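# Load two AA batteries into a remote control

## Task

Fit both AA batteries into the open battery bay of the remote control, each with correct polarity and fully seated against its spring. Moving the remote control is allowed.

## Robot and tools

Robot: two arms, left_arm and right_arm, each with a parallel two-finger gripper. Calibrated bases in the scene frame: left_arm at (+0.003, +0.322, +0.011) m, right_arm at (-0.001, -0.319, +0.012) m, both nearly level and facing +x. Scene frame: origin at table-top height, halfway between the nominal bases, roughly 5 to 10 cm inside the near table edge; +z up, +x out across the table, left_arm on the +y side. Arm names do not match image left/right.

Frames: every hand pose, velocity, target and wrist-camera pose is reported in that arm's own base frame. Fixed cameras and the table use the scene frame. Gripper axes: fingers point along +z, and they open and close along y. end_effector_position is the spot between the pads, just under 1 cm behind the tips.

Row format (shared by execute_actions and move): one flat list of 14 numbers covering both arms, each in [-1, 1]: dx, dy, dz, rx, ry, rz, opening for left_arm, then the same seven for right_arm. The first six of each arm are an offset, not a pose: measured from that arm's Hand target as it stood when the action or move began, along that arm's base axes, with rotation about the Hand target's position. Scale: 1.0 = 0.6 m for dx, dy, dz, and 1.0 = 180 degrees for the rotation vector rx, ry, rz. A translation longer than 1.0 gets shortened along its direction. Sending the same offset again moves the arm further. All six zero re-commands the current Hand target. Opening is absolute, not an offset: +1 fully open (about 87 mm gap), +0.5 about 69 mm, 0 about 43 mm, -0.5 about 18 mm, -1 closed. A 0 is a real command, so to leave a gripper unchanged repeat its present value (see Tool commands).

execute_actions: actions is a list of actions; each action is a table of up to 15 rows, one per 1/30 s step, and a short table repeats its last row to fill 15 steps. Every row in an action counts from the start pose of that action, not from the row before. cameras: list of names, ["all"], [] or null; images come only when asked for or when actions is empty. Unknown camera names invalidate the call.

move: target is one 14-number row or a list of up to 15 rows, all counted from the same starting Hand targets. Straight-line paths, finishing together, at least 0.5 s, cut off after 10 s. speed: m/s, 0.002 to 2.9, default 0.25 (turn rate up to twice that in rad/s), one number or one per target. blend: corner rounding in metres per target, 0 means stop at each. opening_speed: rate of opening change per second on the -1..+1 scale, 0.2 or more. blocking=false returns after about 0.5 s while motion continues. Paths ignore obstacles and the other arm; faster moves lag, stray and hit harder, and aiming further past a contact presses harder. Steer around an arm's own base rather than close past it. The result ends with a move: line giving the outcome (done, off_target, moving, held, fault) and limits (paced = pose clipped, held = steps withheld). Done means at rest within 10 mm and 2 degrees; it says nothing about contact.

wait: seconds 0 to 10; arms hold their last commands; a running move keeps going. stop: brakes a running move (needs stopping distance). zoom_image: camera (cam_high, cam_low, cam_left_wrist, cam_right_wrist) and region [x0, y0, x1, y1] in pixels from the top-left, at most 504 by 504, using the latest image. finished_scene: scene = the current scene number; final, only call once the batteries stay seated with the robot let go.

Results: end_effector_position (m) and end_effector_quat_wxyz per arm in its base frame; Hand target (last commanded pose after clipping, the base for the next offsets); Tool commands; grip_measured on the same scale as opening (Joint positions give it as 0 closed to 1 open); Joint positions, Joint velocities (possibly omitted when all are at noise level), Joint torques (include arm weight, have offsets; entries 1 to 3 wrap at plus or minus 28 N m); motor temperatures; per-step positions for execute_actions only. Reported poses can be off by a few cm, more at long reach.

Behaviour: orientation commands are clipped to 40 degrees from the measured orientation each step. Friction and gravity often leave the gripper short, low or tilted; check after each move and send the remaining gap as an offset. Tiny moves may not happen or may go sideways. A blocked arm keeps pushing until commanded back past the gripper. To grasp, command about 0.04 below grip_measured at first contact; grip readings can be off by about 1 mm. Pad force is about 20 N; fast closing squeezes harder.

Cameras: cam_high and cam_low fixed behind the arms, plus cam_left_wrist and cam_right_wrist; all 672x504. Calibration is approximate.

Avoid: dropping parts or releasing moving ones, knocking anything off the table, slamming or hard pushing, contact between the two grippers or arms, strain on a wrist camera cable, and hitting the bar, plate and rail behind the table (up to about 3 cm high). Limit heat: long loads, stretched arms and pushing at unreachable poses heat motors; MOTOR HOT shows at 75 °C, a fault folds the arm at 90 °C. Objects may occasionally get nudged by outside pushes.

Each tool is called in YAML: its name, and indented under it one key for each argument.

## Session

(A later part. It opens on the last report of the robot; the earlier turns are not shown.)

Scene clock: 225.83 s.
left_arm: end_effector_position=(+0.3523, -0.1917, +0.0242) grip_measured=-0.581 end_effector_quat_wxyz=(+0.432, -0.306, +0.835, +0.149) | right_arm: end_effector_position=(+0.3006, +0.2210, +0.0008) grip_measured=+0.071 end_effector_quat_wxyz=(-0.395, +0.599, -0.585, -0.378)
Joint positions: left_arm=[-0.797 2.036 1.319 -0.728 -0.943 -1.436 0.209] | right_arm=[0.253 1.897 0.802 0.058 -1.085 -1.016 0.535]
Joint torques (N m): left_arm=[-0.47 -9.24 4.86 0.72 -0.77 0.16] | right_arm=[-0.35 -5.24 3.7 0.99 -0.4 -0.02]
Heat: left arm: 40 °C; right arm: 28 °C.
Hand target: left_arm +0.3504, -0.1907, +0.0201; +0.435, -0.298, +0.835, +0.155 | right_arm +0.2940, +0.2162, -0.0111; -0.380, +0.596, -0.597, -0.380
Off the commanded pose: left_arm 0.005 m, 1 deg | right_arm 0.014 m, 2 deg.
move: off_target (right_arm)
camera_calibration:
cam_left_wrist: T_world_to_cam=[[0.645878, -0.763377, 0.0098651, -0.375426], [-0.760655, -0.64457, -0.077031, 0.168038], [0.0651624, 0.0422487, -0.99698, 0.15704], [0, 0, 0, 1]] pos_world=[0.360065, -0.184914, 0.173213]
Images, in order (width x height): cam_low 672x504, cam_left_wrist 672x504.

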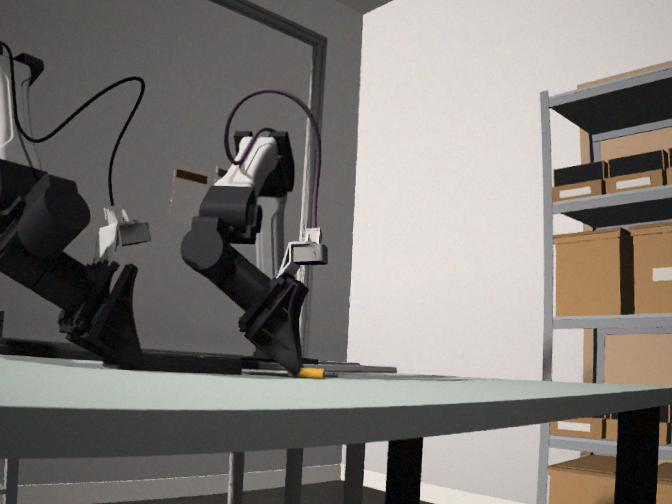

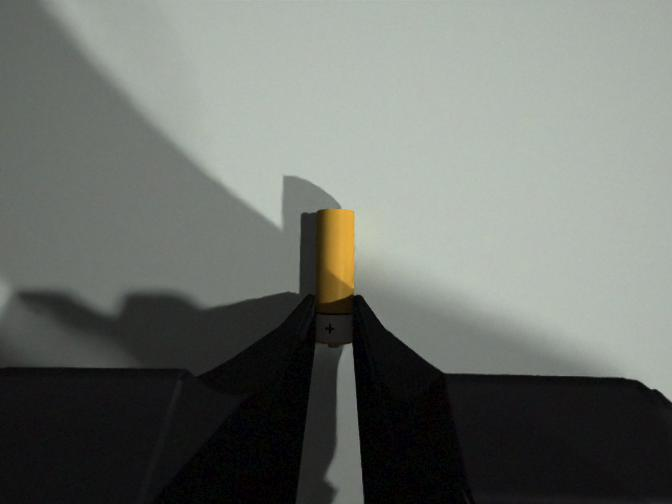

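move:
  target:
    - [0.0,0.0,0.12,0,0.0,0,-0.7,0,0,0,0,0,0,0.02]
    - [-0.105,-0.14,0.12,0.0525,0.1254,-0.6794,-0.7,0,0,0,0,0,0,0.02]
  cameras: ["cam_left_wrist","cam_low","cam_right_wrist"]
  speed: [0.1,0.25]

zoom_image:
  camera: "cam_left_wrist"
  region: [230, 120, 480, 350]

Scene clock: 234.03 s.
left_arm: end_effector_position=(+0.2806, -0.2694, +0.0825) grip_measured=-0.581 end_effector_quat_wxyz=(+0.211, +0.637, +0.715, -0.198) | right_arm: end_effector_position=(+0.3006, +0.2210, +0.0008) grip_measured=+0.071 end_effector_quat_wxyz=(-0.395, +0.599, -0.585, -0.378)
Joint positions: left_arm=[-0.643 1.756 1.302 -0.698 0.424 0.722 0.209] | right_arm=[0.253 1.897 0.802 0.058 -1.085 -1.016 0.535]
Joint torques (N m): left_arm=[0.44 -7.9 10.92 1.07 0.44 0.23] | right_arm=[-0.31 -5.34 3.79 0.98 -0.39 -0.01]
Heat: left arm: 40 °C; right arm: 28 °C.
Hand target: left_arm +0.2873, -0.2747, +0.0920; +0.222, +0.641, +0.706, -0.203 | right_arm +0.2940, +0.2162, -0.0111; -0.380, +0.596, -0.597, -0.380
Off the commanded pose: left_arm 0.013 m, 2 deg | right_arm 0.014 m, 2 deg.
move: off_target (left_arm, right_arm)
camera_calibration:
cam_left_wrist: T_world_to_cam=[[-0.993397, -0.114572, 0.00590435, 0.246071], [-0.108295, 0.953471, 0.281363, 0.285837], [-0.0378659, 0.278866, -0.959583, 0.312688], [0, 0, 0, 1]] pos_world=[0.287241, -0.331543, 0.218173]
cam_right_wrist: T_world_to_cam=[[0.998993, 0.0216257, 0.0393009, -0.306511], [0.0316236, -0.960895, -0.275101, 0.22454], [0.0318148, 0.276067, -0.960612, 0.0690525], [0, 0, 0, 1]] pos_world=[0.296905, 0.203325, 0.14015]
Images, in order (width x height): cam_low 672x504, cam_left_wrist 672x504, cam_right_wrist 672x504.

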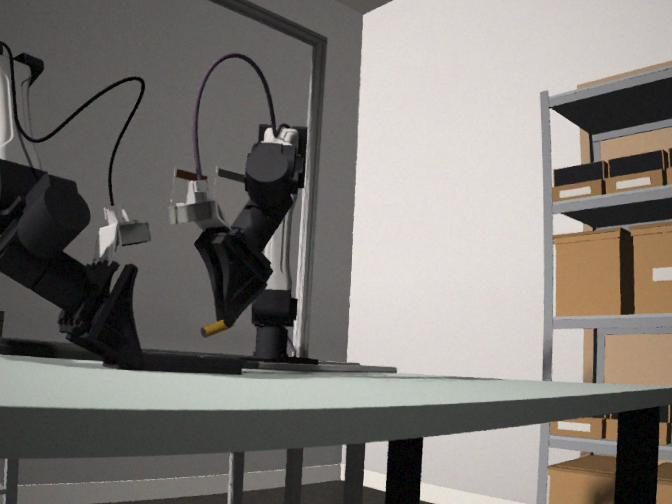

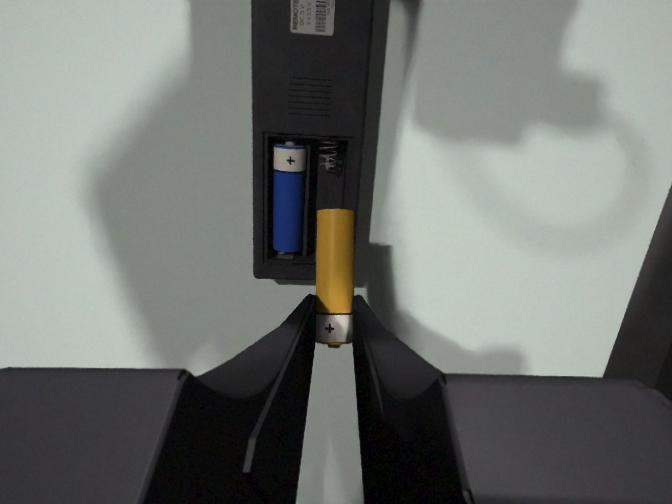

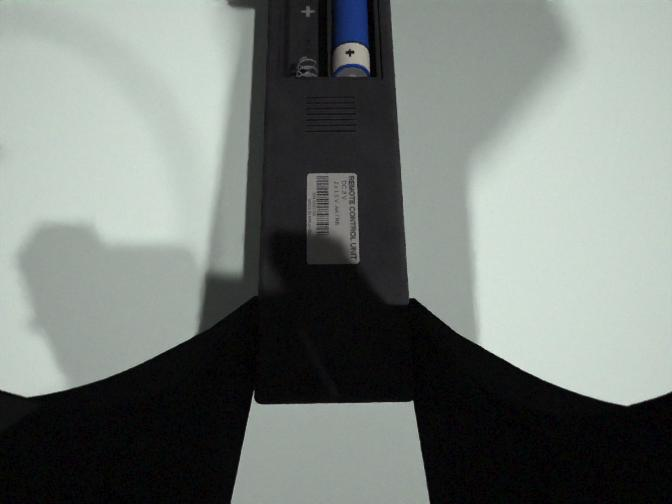

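Scaled by 2.016 from the camera's 672x504 image, which has a finer 960x720 frame.

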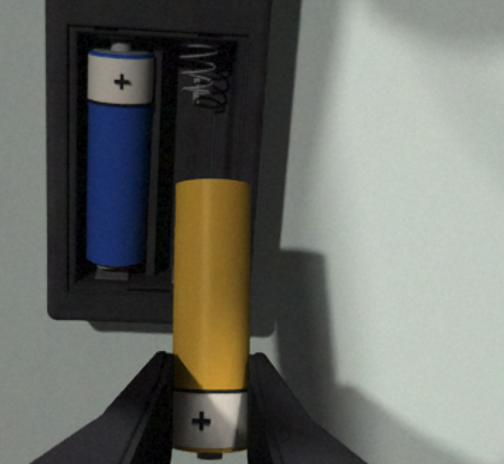

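move:
  target:
    - [0.004,-0.012,-0.03,0,0.0,0,-0.7,0,0,0,0,0,0,0.02]
    - [0.004,-0.012,-0.058,0,0.0,0,-0.7,0,0,0,0,0,0,0.02]
  cameras: ["cam_left_wrist","cam_low","cam_right_wrist"]
  speed: [0.06,0.04]

zoom_image:
  camera: "cam_left_wrist"
  region: [230, 120, 480, 350]

zoom_image:
  camera: "cam_low"
  region: [90, 300, 290, 400]

Scene clock: 236.63 s.
left_arm: end_effector_position=(+0.2919, -0.2778, +0.0603) grip_measured=-0.581 end_effector_quat_wxyz=(+0.220, +0.638, +0.712, -0.197) | right_arm: end_effector_position=(+0.3006, +0.2210, +0.0008) grip_measured=+0.071 end_effector_quat_wxyz=(-0.395, +0.599, -0.585, -0.378)
Joint positions: left_arm=[-0.643 1.814 1.276 -0.596 0.424 0.722 0.209] | right_arm=[0.253 1.897 0.802 0.058 -1.085 -1.016 0.535]
Joint torques (N m): left_arm=[-0.54 -8.47 6.11 1.48 0.38 0.11] | right_arm=[-0.38 -5.22 3.79 1 -0.4 0.03]
Heat: left arm: 40 °C; right arm: 28 °C.
Hand target: left_arm +0.2898, -0.2819, +0.0572; +0.222, +0.641, +0.706, -0.202 | right_arm +0.2940, +0.2162, -0.0111; -0.380, +0.596, -0.597, -0.380
Off the commanded pose: left_arm 0.006 m, 1 deg | right_arm 0.014 m, 2 deg.
move: off_target (right_arm)
camera_calibration:
cam_left_wrist: T_world_to_cam=[[-0.993459, -0.113899, -0.00812275, 0.25751], [-0.111877, 0.95664, 0.268931, 0.304002], [-0.0228606, 0.268081, -0.963125, 0.286926], [0, 0, 0, 1]] pos_world=[0.296395, -0.33841, 0.196682]
cam_right_wrist: T_world_to_cam=[[0.998993, 0.0216257, 0.0393009, -0.306511], [0.0316236, -0.960895, -0.275101, 0.22454], [0.0318148, 0.276067, -0.960612, 0.0690525], [0, 0, 0, 1]] pos_world=[0.296905, 0.203325, 0.14015]
Images, in order (width x height): cam_low 672x504, cam_left_wrist 672x504, cam_right_wrist 672x504.

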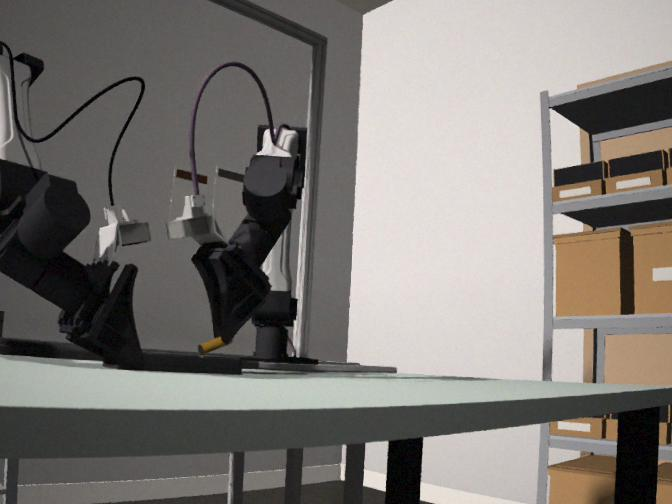

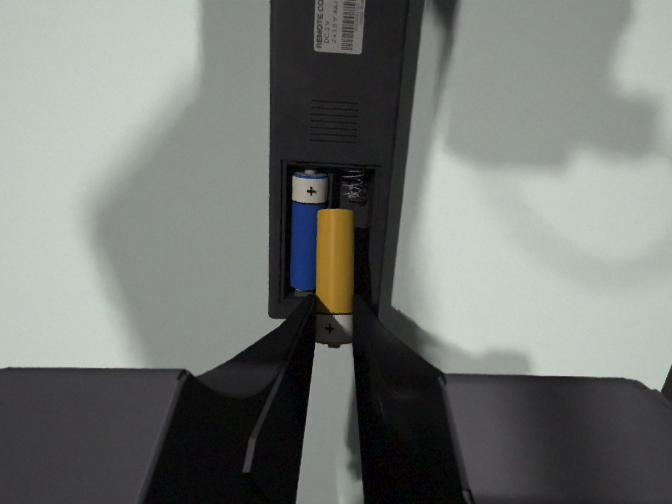

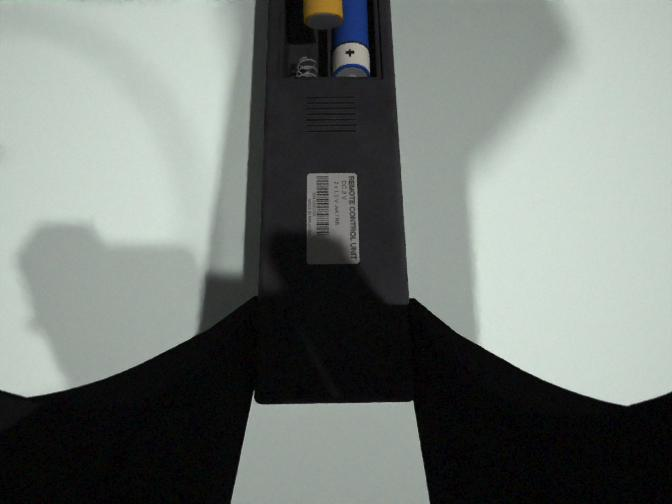

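Scaled by 2.016 from the camera's 672x504 image, which has a finer 960x720 frame.

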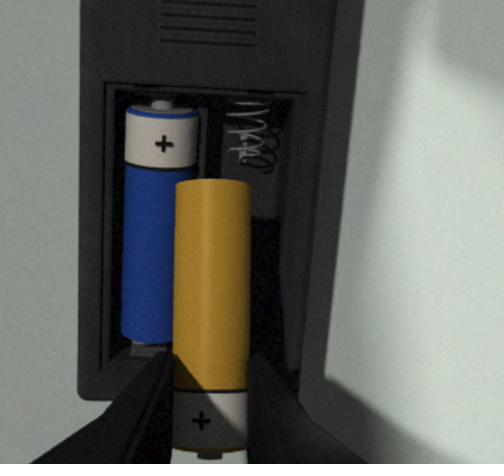

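Scaled by 2.520 from the camera's 672x504 image, which has a finer 960x720 frame.

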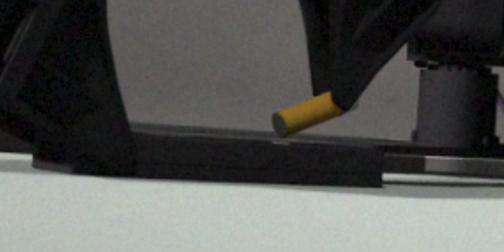

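move:
  target:
    - [-0.019,0.005,0.01,0,0.0,0,-0.7,0,0,0,0,0,0,0.02]
    - [-0.016,0.005,-0.012,0,0.0,0,-0.7,0,0,0,0,0,0,0.02]
  cameras: ["cam_left_wrist","cam_low","cam_right_wrist"]
  speed: [0.06,0.04]

zoom_image:
  camera: "cam_left_wrist"
  region: [230, 120, 480, 350]

zoom_image:
  camera: "cam_low"
  region: [90, 300, 290, 400]

Scene clock: 238.70 s.
left_arm: end_effector_position=(+0.2842, -0.2774, +0.0487) grip_measured=-0.581 end_effector_quat_wxyz=(+0.219, +0.642, +0.708, -0.197) | right_arm: end_effector_position=(+0.3005, +0.2210, +0.0008) grip_measured=+0.071 end_effector_quat_wxyz=(-0.395, +0.599, -0.585, -0.379)
Joint positions: left_arm=[-0.655 1.805 1.217 -0.544 0.422 0.722 0.209] | right_arm=[0.253 1.897 0.802 0.058 -1.085 -1.016 0.535]
Joint torques (N m): left_arm=[-0.47 -10.02 5.71 1.39 0.33 0.02] | right_arm=[-0.31 -5.29 3.69 0.98 -0.39 0.01]
Heat: left arm: 40 °C; right arm: 28 °C.
Hand target: left_arm +0.2802, -0.2789, +0.0501; +0.222, +0.641, +0.706, -0.203 | right_arm +0.2939, +0.2162, -0.0111; -0.380, +0.596, -0.597, -0.380
Off the commanded pose: left_arm 0.004 m, 1 deg | right_arm 0.014 m, 2 deg.
move: off_target (right_arm)
camera_calibration:
cam_left_wrist: T_world_to_cam=[[-0.994601, -0.103238, -0.010521, 0.253174], [-0.102255, 0.957717, 0.268926, 0.303434], [-0.0176874, 0.26855, -0.963103, 0.274239], [0, 0, 0, 1]] pos_world=[0.287685, -0.338113, 0.185182]
cam_right_wrist: T_world_to_cam=[[0.999006, 0.0218552, 0.0388528, -0.306496], [0.0317268, -0.960835, -0.275298, 0.224526], [0.0313144, 0.276257, -0.960574, 0.0691575], [0, 0, 0, 1]] pos_world=[0.296903, 0.203326, 0.140151]
Images, in order (width x height): cam_low 672x504, cam_left_wrist 672x504, cam_right_wrist 672x504.

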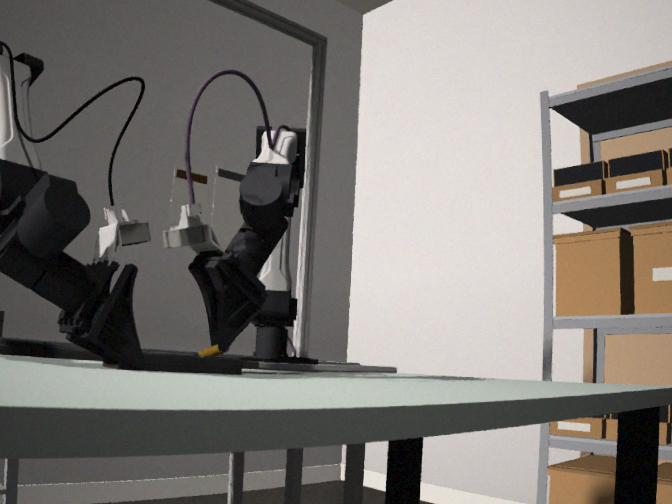

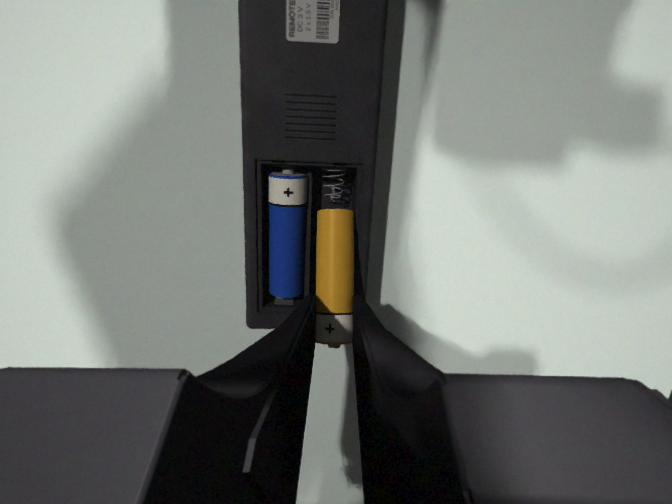

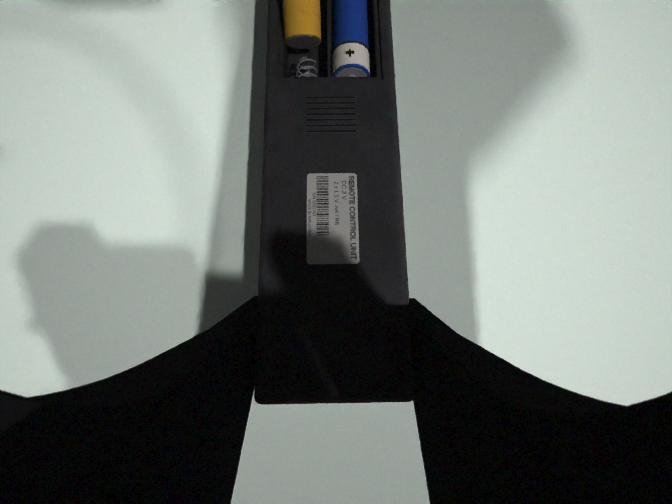

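Scaled by 2.016 from the camera's 672x504 image, which has a finer 960x720 frame.

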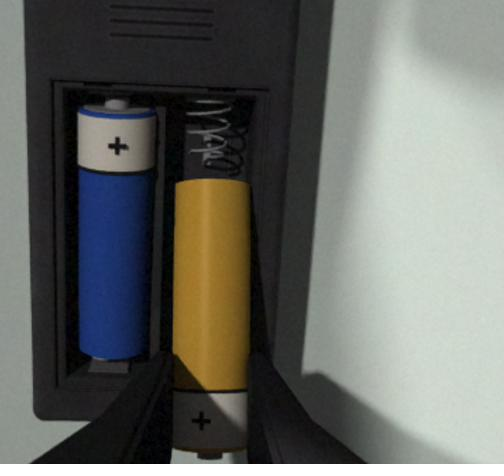

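Scaled by 2.520 from the camera's 672x504 image, which has a finer 960x720 frame.

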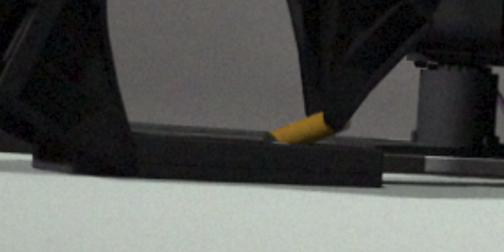

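move:
  target: [0,0.0,-0.02,0,0.0,0,-0.7,0,0,0,0,0,0,0.02]
  cameras: ["cam_left_wrist","cam_low","cam_right_wrist"]
  speed: 0.03

zoom_image:
  camera: "cam_left_wrist"
  region: [230, 120, 480, 350]

zoom_image:
  camera: "cam_low"
  region: [90, 300, 290, 400]

zoom_image:
  camera: "cam_right_wrist"
  region: [250, 0, 430, 110]

Scene clock: 239.97 s.
left_arm: end_effector_position=(+0.2849, -0.2778, +0.0427) grip_measured=-0.581 end_effector_quat_wxyz=(+0.227, +0.642, +0.706, -0.196) | right_arm: end_effector_position=(+0.3005, +0.2210, +0.0008) grip_measured=+0.071 end_effector_quat_wxyz=(-0.395, +0.599, -0.585, -0.379)
Joint positions: left_arm=[-0.655 1.805 1.186 -0.498 0.422 0.722 0.209] | right_arm=[0.253 1.897 0.802 0.058 -1.085 -1.016 0.535]
Joint torques (N m): left_arm=[-0.44 -8.34 5.55 1.38 0.33 0.02] | right_arm=[-0.44 -5.19 3.79 1 -0.37 -0.01]
Heat: left arm: 40 °C; right arm: 28 °C.
Hand target: left_arm +0.2802, -0.2788, +0.0380; +0.222, +0.641, +0.706, -0.202 | right_arm +0.2939, +0.2162, -0.0111; -0.380, +0.596, -0.597, -0.380
Off the commanded pose: left_arm 0.007 m, 1 deg | right_arm 0.014 m, 2 deg.
move: off_target (right_arm)
camera_calibration:
cam_left_wrist: T_world_to_cam=[[-0.994365, -0.103763, -0.0217197, 0.254027], [-0.105838, 0.959923, 0.259512, 0.307584], [-0.00607856, 0.260348, -0.965496, 0.26307], [0, 0, 0, 1]] pos_world=[0.286749, -0.337388, 0.179688]
cam_right_wrist: T_world_to_cam=[[0.999006, 0.0218552, 0.0388528, -0.306496], [0.0317268, -0.960835, -0.275298, 0.224526], [0.0313144, 0.276257, -0.960574, 0.0691575], [0, 0, 0, 1]] pos_world=[0.296903, 0.203326, 0.140151]
Images, in order (width x height): cam_low 672x504, cam_left_wrist 672x504, cam_right_wrist 672x504.

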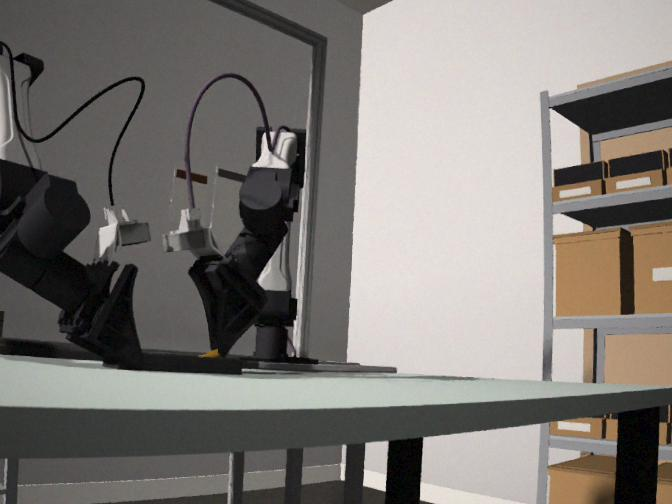

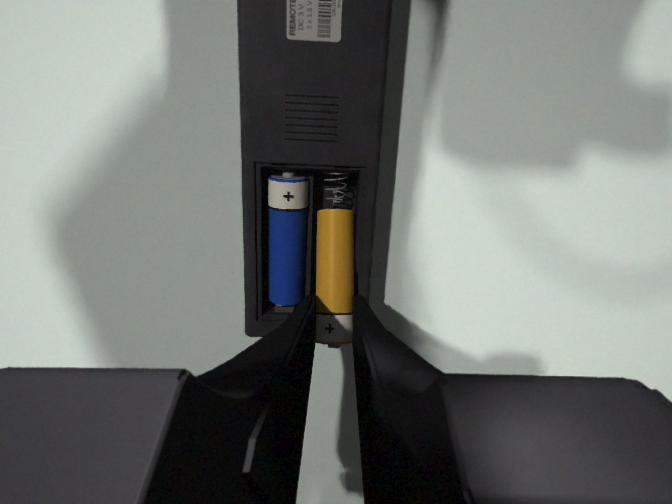

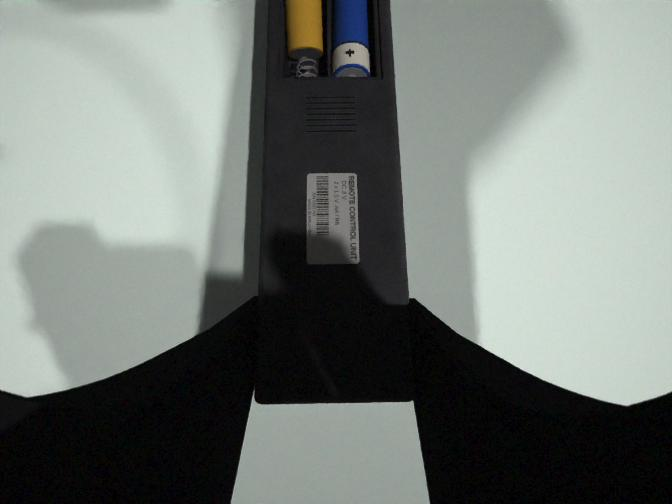

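Scaled by 2.016 from the camera's 672x504 image, which has a finer 960x720 frame.

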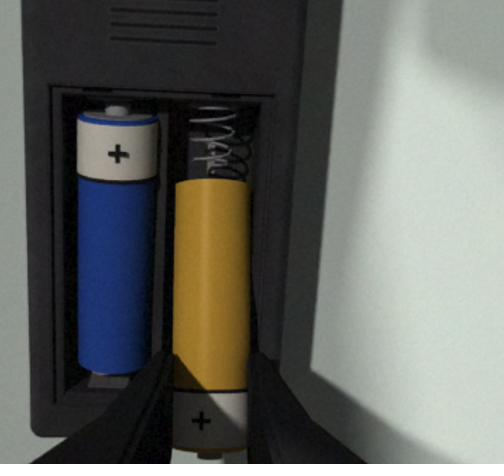

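Scaled by 2.520 from the camera's 672x504 image, which has a finer 960x720 frame.

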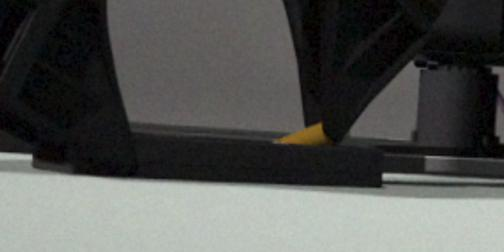

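Scaled by 2.800 from the camera's 672x504 image, which has a finer 960x720 frame.

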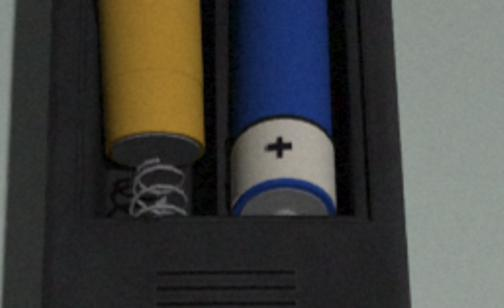

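move:
  target:
    - [0,0.0,0.006,0,0.0,0,-0.4,0,0,0,0,0,0,0.02]
    - [0,0.02,0.1,0,0.0,0,-0.4,0,0,0,0,0,0,0.02]
  cameras: ["cam_left_wrist","cam_low","cam_right_wrist"]
  speed: 0.05
  opening_speed: 0.25

zoom_image:
  camera: "cam_left_wrist"
  region: [230, 120, 480, 350]

zoom_image:
  camera: "cam_low"
  region: [90, 300, 290, 400]

Scene clock: 245.43 s.
left_arm: end_effector_position=(+0.2736, -0.2618, +0.0764) grip_measured=-0.400 end_effector_quat_wxyz=(+0.196, +0.637, +0.719, -0.200) | right_arm: end_effector_position=(+0.3004, +0.2211, +0.0009) grip_measured=+0.071 end_effector_quat_wxyz=(-0.395, +0.599, -0.585, -0.379)
Joint positions: left_arm=[-0.637 1.75 1.279 -0.716 0.428 0.728 0.3] | right_arm=[0.253 1.897 0.802 0.057 -1.086 -1.016 0.535]
Joint torques (N m): left_arm=[0.4 -11.45 10.54 1.04 0.42 0.22] | right_arm=[-0.46 -5.2 3.75 0.99 -0.42 0]
Heat: left arm: 40 °C; right arm: 28 °C.
Hand target: left_arm +0.2803, -0.2668, +0.0980; +0.222, +0.641, +0.706, -0.202 | right_arm +0.2940, +0.2162, -0.0111; -0.380, +0.596, -0.597, -0.380
Off the commanded pose: left_arm 0.023 m, 3 deg | right_arm 0.014 m, 2 deg.
move: off_target (left_arm, right_arm)
camera_calibration:
cam_left_wrist: T_world_to_cam=[[-0.993025, -0.11415, 0.0295088, 0.238261], [-0.100049, 0.948254, 0.301339, 0.274384], [-0.0623798, 0.296285, -0.95306, 0.315269], [0, 0, 0, 1]] pos_world=[0.283718, -0.326397, 0.210757]
cam_right_wrist: T_world_to_cam=[[0.999021, 0.021986, 0.0383789, -0.306459], [0.0317289, -0.96077, -0.275524, 0.224545], [0.0308157, 0.276472, -0.960528, 0.0692557], [0, 0, 0, 1]] pos_world=[0.2969, 0.203326, 0.140151]
Images, in order (width x height): cam_low 672x504, cam_left_wrist 672x504, cam_right_wrist 672x504.

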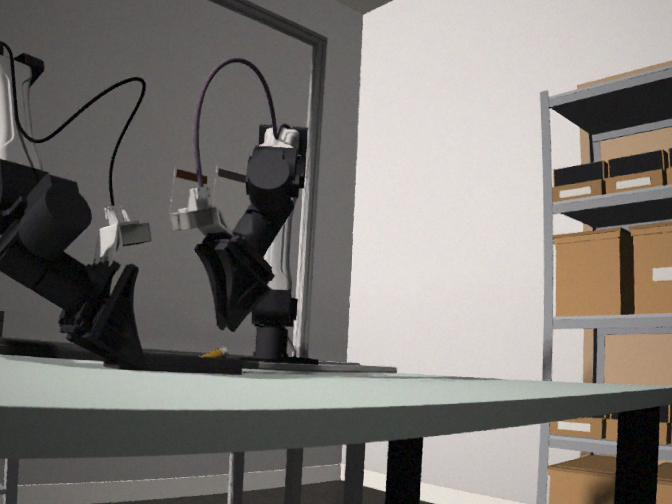

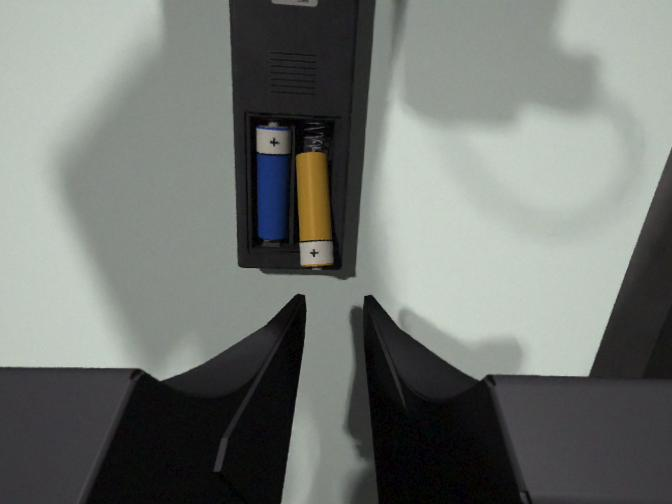

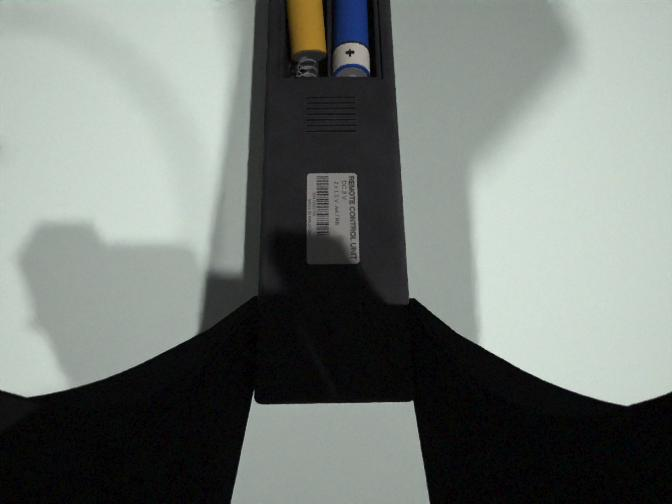

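Scaled by 2.016 from the camera's 672x504 image, which has a finer 960x720 frame.

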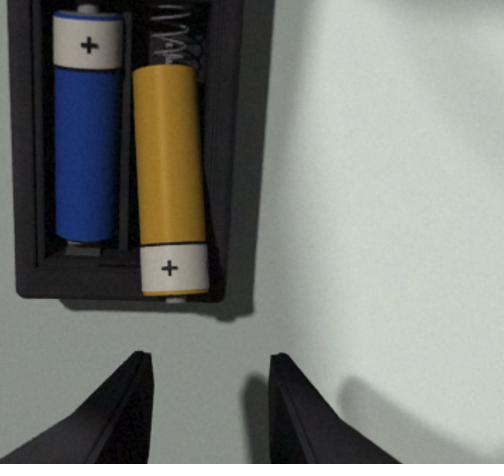

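Scaled by 2.520 from the camera's 672x504 image, which has a finer 960x720 frame.

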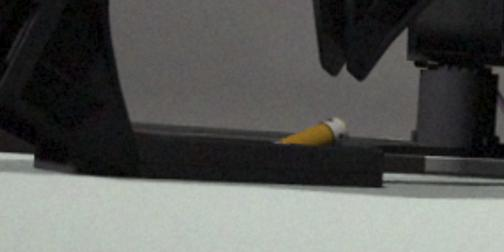

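move:
  target:
    - [-0.003,0.045,0.02,0.0978,0.1186,0.4914,-1,0,0,0,0,0,0,0.02]
    - [-0.003,0.041,-0.055,0.0978,0.1186,0.4914,-1,0,0,0,0,0,0,0.02]
  cameras: ["cam_left_wrist","cam_low"]
  speed: [0.2,0.08]

zoom_image:
  camera: "cam_left_wrist"
  region: [280, 170, 530, 340]

zoom_image:
  camera: "cam_low"
  region: [90, 300, 290, 400]

Scene clock: 252.57 s.
left_arm: end_effector_position=(+0.2777, -0.2430, +0.0690) grip_measured=-0.962 end_effector_quat_wxyz=(+0.085, -0.041, +0.996, +0.000) | right_arm: end_effector_position=(+0.3004, +0.2211, +0.0009) grip_measured=+0.071 end_effector_quat_wxyz=(-0.395, +0.599, -0.585, -0.379)
Joint positions: left_arm=[-0.695 1.948 1.563 -1.059 -0.114 -0.77 0.019] | right_arm=[0.253 1.897 0.802 0.057 -1.086 -1.016 0.535]
Joint torques (N m): left_arm=[0.01 -9.35 5.83 0.81 -0.32 -0.06] | right_arm=[-0.49 -5.29 3.79 0.94 -0.37 0]
Heat: left arm: 39 °C; right arm: 28 °C.
Hand target: left_arm +0.2785, -0.2422, +0.0650; +0.088, -0.048, +0.995, +0.004 | right_arm +0.2940, +0.2162, -0.0111; -0.380, +0.596, -0.597, -0.380
Off the commanded pose: left_arm 0.004 m, 1 deg | right_arm 0.014 m, 2 deg.
move: off_target (right_arm)
camera_calibration:
cam_left_wrist: T_world_to_cam=[[0.0824501, -0.996592, -0.00268011, -0.266262], [-0.761062, -0.0647, 0.645445, 0.172935], [-0.643418, -0.0511773, -0.763802, 0.36672], [0, 0, 0, 1]] pos_world=[0.389523, -0.235398, 0.167768]
Images, in order (width x height): cam_low 672x504, cam_left_wrist 672x504.

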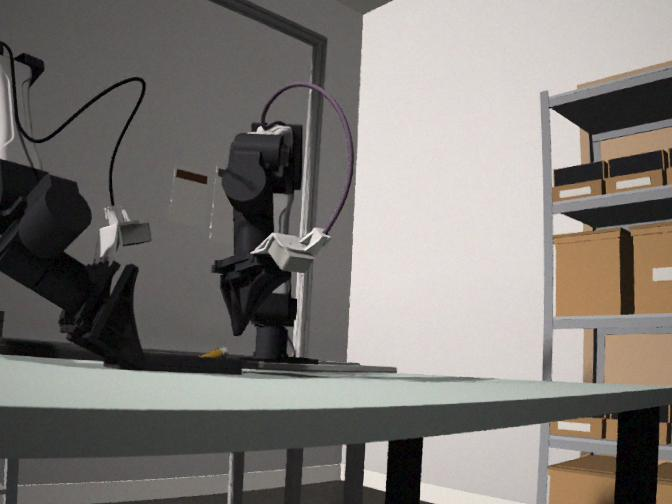

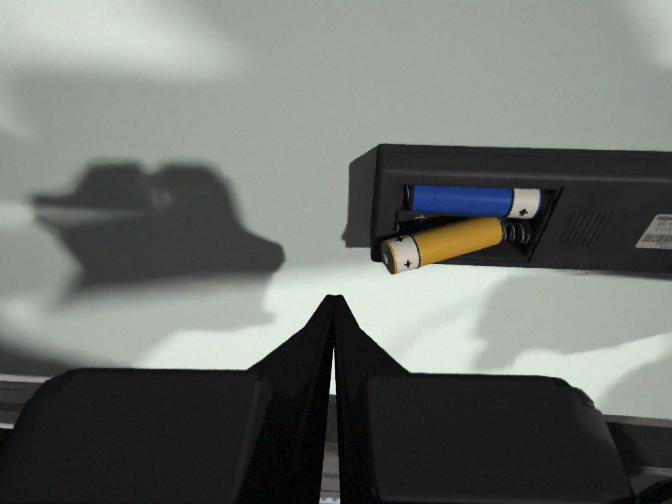

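Scaled by 2.016 from the camera's 672x504 image, which has a finer 960x720 frame.

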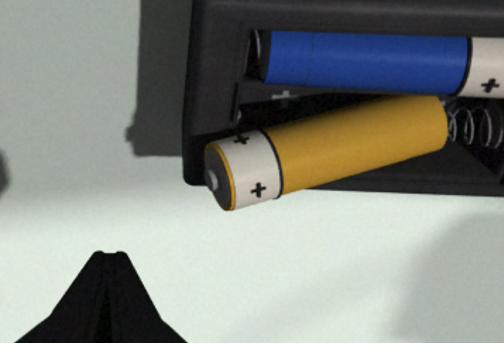

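Scaled by 2.520 from the camera's 672x504 image, which has a finer 960x720 frame.

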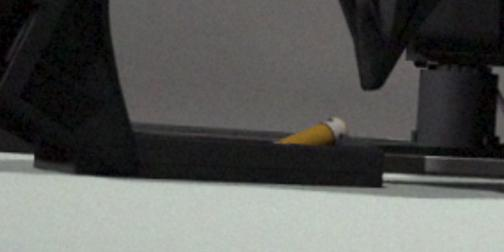

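move:
  target:
    - [0.004,0.0,-0.029,0,0,0,-1,0,0,0,0,0,0,0.02]
    - [0.004,-0.035,-0.029,0,0,0,-1,0,0,0,0,0,0,0.02]
  cameras: ["cam_left_wrist","cam_low"]
  speed: [0.06,0.04]

zoom_image:
  camera: "cam_left_wrist"
  region: [280, 200, 530, 370]

zoom_image:
  camera: "cam_low"
  region: [90, 300, 290, 400]

Scene clock: 254.90 s.
left_arm: end_effector_position=(+0.2765, -0.2586, +0.0429) grip_measured=-0.962 end_effector_quat_wxyz=(+0.080, -0.043, +0.996, +0.004) | right_arm: end_effector_position=(+0.3004, +0.2211, +0.0009) grip_measured=+0.071 end_effector_quat_wxyz=(-0.395, +0.599, -0.585, -0.379)
Joint positions: left_arm=[-0.727 2.014 1.552 -0.998 -0.117 -0.806 0.019] | right_arm=[0.253 1.897 0.802 0.057 -1.086 -1.016 0.535]
Joint torques (N m): left_arm=[-0.49 -9.31 9.95 0.45 -0.32 -0.03] | right_arm=[-0.34 -5.16 3.71 1.02 -0.39 0.02]
Heat: left arm: 39 °C; right arm: 28 °C.
Hand target: left_arm +0.2808, -0.2632, +0.0477; +0.088, -0.048, +0.995, +0.004 | right_arm +0.2940, +0.2162, -0.0111; -0.380, +0.596, -0.597, -0.380
Off the commanded pose: left_arm 0.008 m, 1 deg | right_arm 0.014 m, 2 deg.
move: off_target (right_arm)
camera_calibration:
cam_left_wrist: T_world_to_cam=[[0.0860828, -0.996239, -0.00992009, -0.282375], [-0.754621, -0.0716998, 0.652231, 0.183916], [-0.650489, -0.04866, -0.757955, 0.347663], [0, 0, 0, 1]] pos_world=[0.389245, -0.251209, 0.140756]
Images, in order (width x height): cam_low 672x504, cam_left_wrist 672x504.

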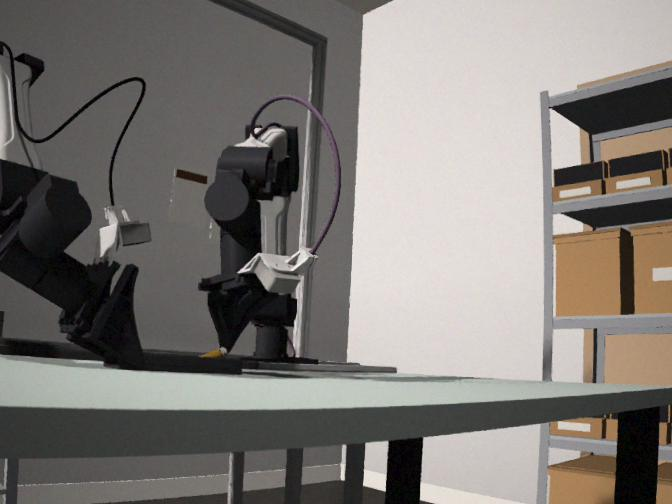

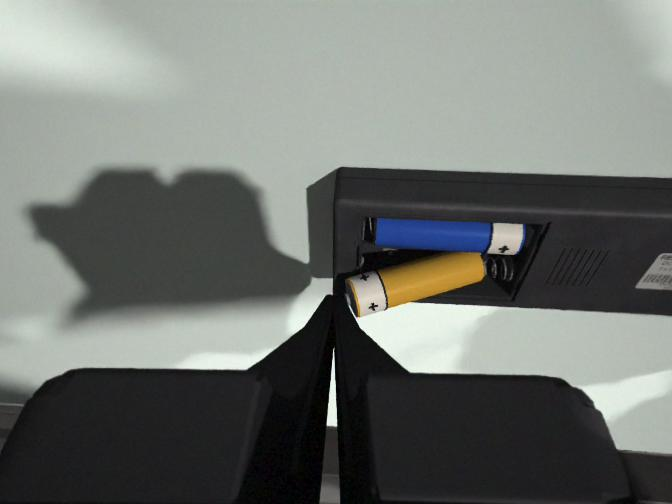

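Scaled by 2.016 from the camera's 672x504 image, which has a finer 960x720 frame.

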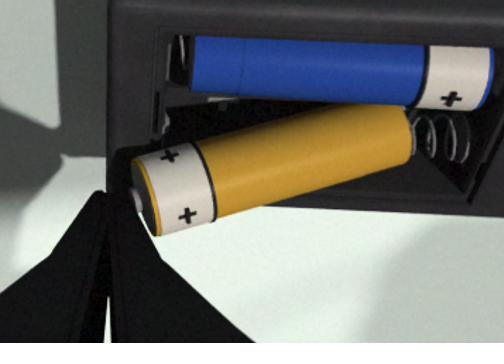

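Scaled by 2.520 from the camera's 672x504 image, which has a finer 960x720 frame.

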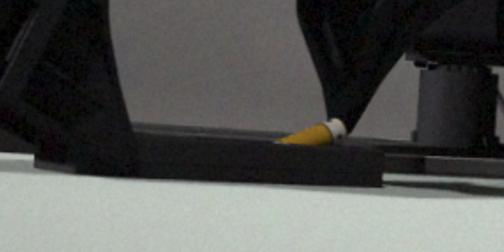

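move:
  target: [0.004,-0.025,0.0,0,0,0,-1,0,0,0,0,0,0,0.02]
  cameras: ["cam_left_wrist","cam_low"]
  speed: 0.04

zoom_image:
  camera: "cam_left_wrist"
  region: [250, 200, 500, 370]

zoom_image:
  camera: "cam_low"
  region: [90, 300, 290, 400]

Scene clock: 256.27 s.
left_arm: end_effector_position=(+0.2788, -0.2643, +0.0421) grip_measured=-0.962 end_effector_quat_wxyz=(+0.078, -0.043, +0.996, +0.020) | right_arm: end_effector_position=(+0.3005, +0.2209, +0.0008) grip_measured=+0.071 end_effector_quat_wxyz=(-0.395, +0.599, -0.585, -0.379)
Joint positions: left_arm=[-0.743 2.061 1.618 -1.044 -0.139 -0.824 0.019] | right_arm=[0.253 1.897 0.802 0.057 -1.086 -1.016 0.535]
Joint torques (N m): left_arm=[-1.02 -9.74 10.29 0.6 -0.11 -0.11] | right_arm=[-0.35 -5.29 3.78 1.02 -0.4 0.01]
Heat: left arm: 39 °C; right arm: 28 °C.
Hand target: left_arm +0.2833, -0.2783, +0.0476; +0.088, -0.048, +0.995, +0.004 | right_arm +0.2939, +0.2163, -0.0111; -0.380, +0.596, -0.597, -0.380
Off the commanded pose: left_arm 0.016 m, 2 deg | right_arm 0.014 m, 2 deg.
move: off_target (left_arm, right_arm)
camera_calibration:
cam_left_wrist: T_world_to_cam=[[0.089734, -0.995069, -0.0422457, -0.287581], [-0.75098, -0.095462, 0.653388, 0.178385], [-0.6542, -0.0269055, -0.755843, 0.354919], [0, 0, 0, 1]] pos_world=[0.391957, -0.259585, 0.139559]
Images, in order (width x height): cam_low 672x504, cam_left_wrist 672x504.

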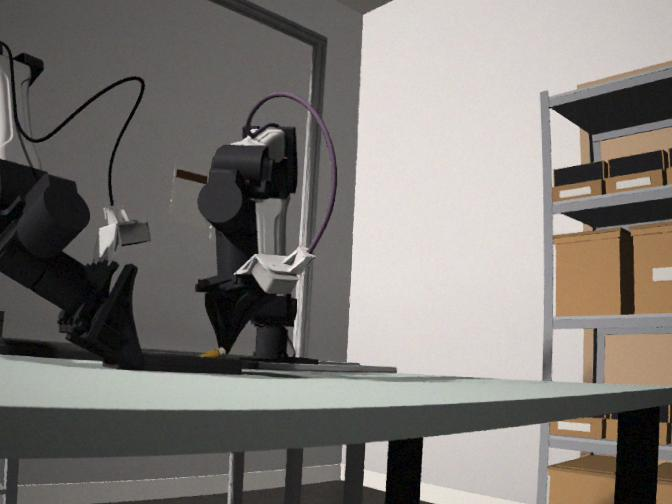

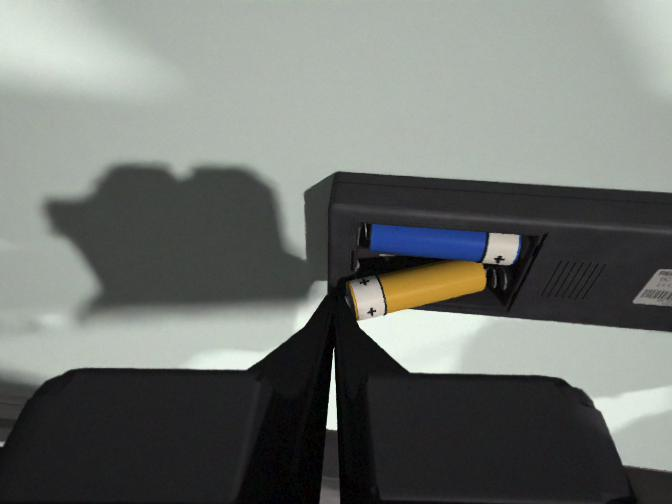

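Scaled by 2.016 from the camera's 672x504 image, which has a finer 960x720 frame.

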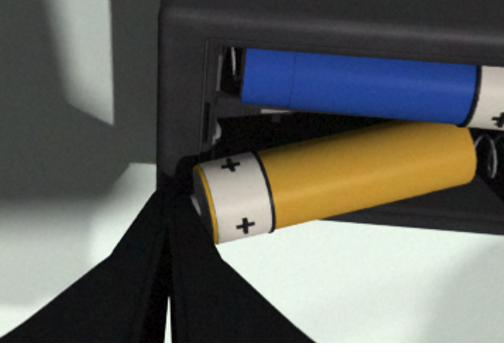

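Scaled by 2.520 from the camera's 672x504 image, which has a finer 960x720 frame.

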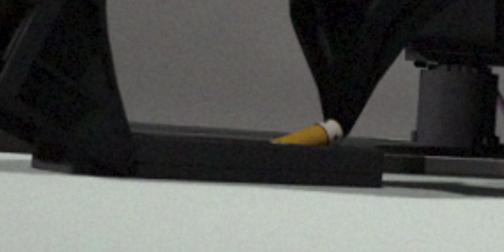

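move:
  target: [0.002,-0.033,-0.004,0,0,0,-1,0,0,0,0,0,0,0.02]
  cameras: ["cam_left_wrist","cam_low"]
  speed: 0.04

zoom_image:
  camera: "cam_left_wrist"
  region: [250, 200, 500, 370]

zoom_image:
  camera: "cam_low"
  region: [90, 300, 290, 400]

Scene clock: 257.57 s.
left_arm: end_effector_position=(+0.2791, -0.2677, +0.0413) grip_measured=-0.962 end_effector_quat_wxyz=(+0.076, -0.042, +0.995, +0.048) | right_arm: end_effector_position=(+0.3005, +0.2204, +0.0007) grip_measured=+0.071 end_effector_quat_wxyz=(-0.394, +0.599, -0.585, -0.379)
Joint positions: left_arm=[-0.765 2.116 1.697 -1.116 -0.176 -0.847 0.019] | right_arm=[0.251 1.897 0.802 0.054 -1.086 -1.018 0.535]
Joint torques (N m): left_arm=[-1.89 -9.84 10.59 0.95 0.26 -0.17] | right_arm=[-0.25 -5.19 3.7 0.98 -0.4 0.03]
Heat: left arm: 39 °C; right arm: 28 °C.
Hand target: left_arm +0.2844, -0.2981, +0.0452; +0.088, -0.048, +0.995, +0.004 | right_arm +0.2939, +0.2163, -0.0111; -0.380, +0.596, -0.597, -0.380
Off the commanded pose: left_arm 0.031 m, 5 deg | right_arm 0.014 m, 2 deg.
move: off_target (left_arm, right_arm)
camera_calibration:
cam_left_wrist: T_world_to_cam=[[0.0922239, -0.990864, -0.0984078, -0.288239], [-0.745737, -0.13422, 0.65258, 0.167052], [-0.659826, 0.0132028, -0.751302, 0.366485], [0, 0, 0, 1]] pos_world=[0.392976, -0.268023, 0.137961]
Images, in order (width x height): cam_low 672x504, cam_left_wrist 672x504.

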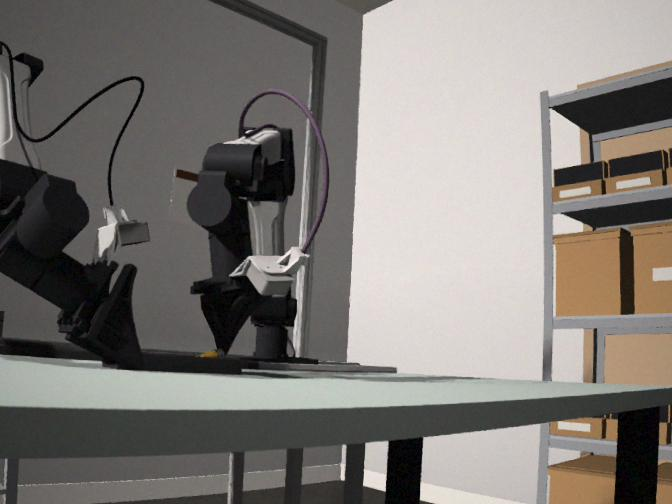

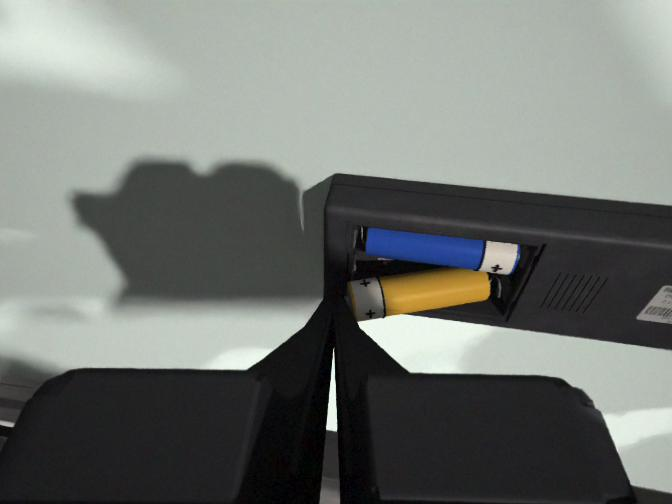

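Scaled by 2.016 from the camera's 672x504 image, which has a finer 960x720 frame.

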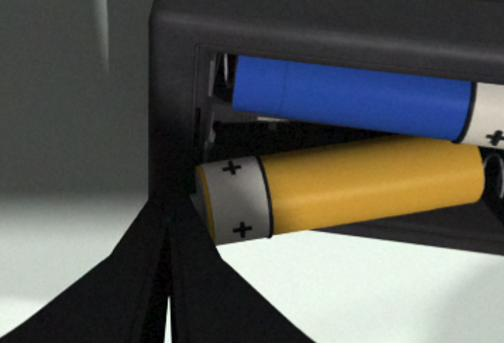

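Scaled by 2.520 from the camera's 672x504 image, which has a finer 960x720 frame.

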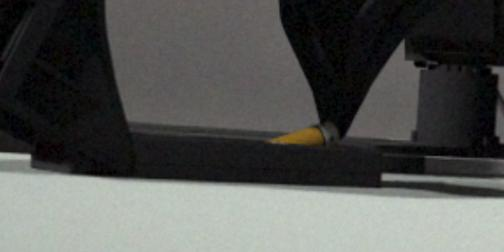

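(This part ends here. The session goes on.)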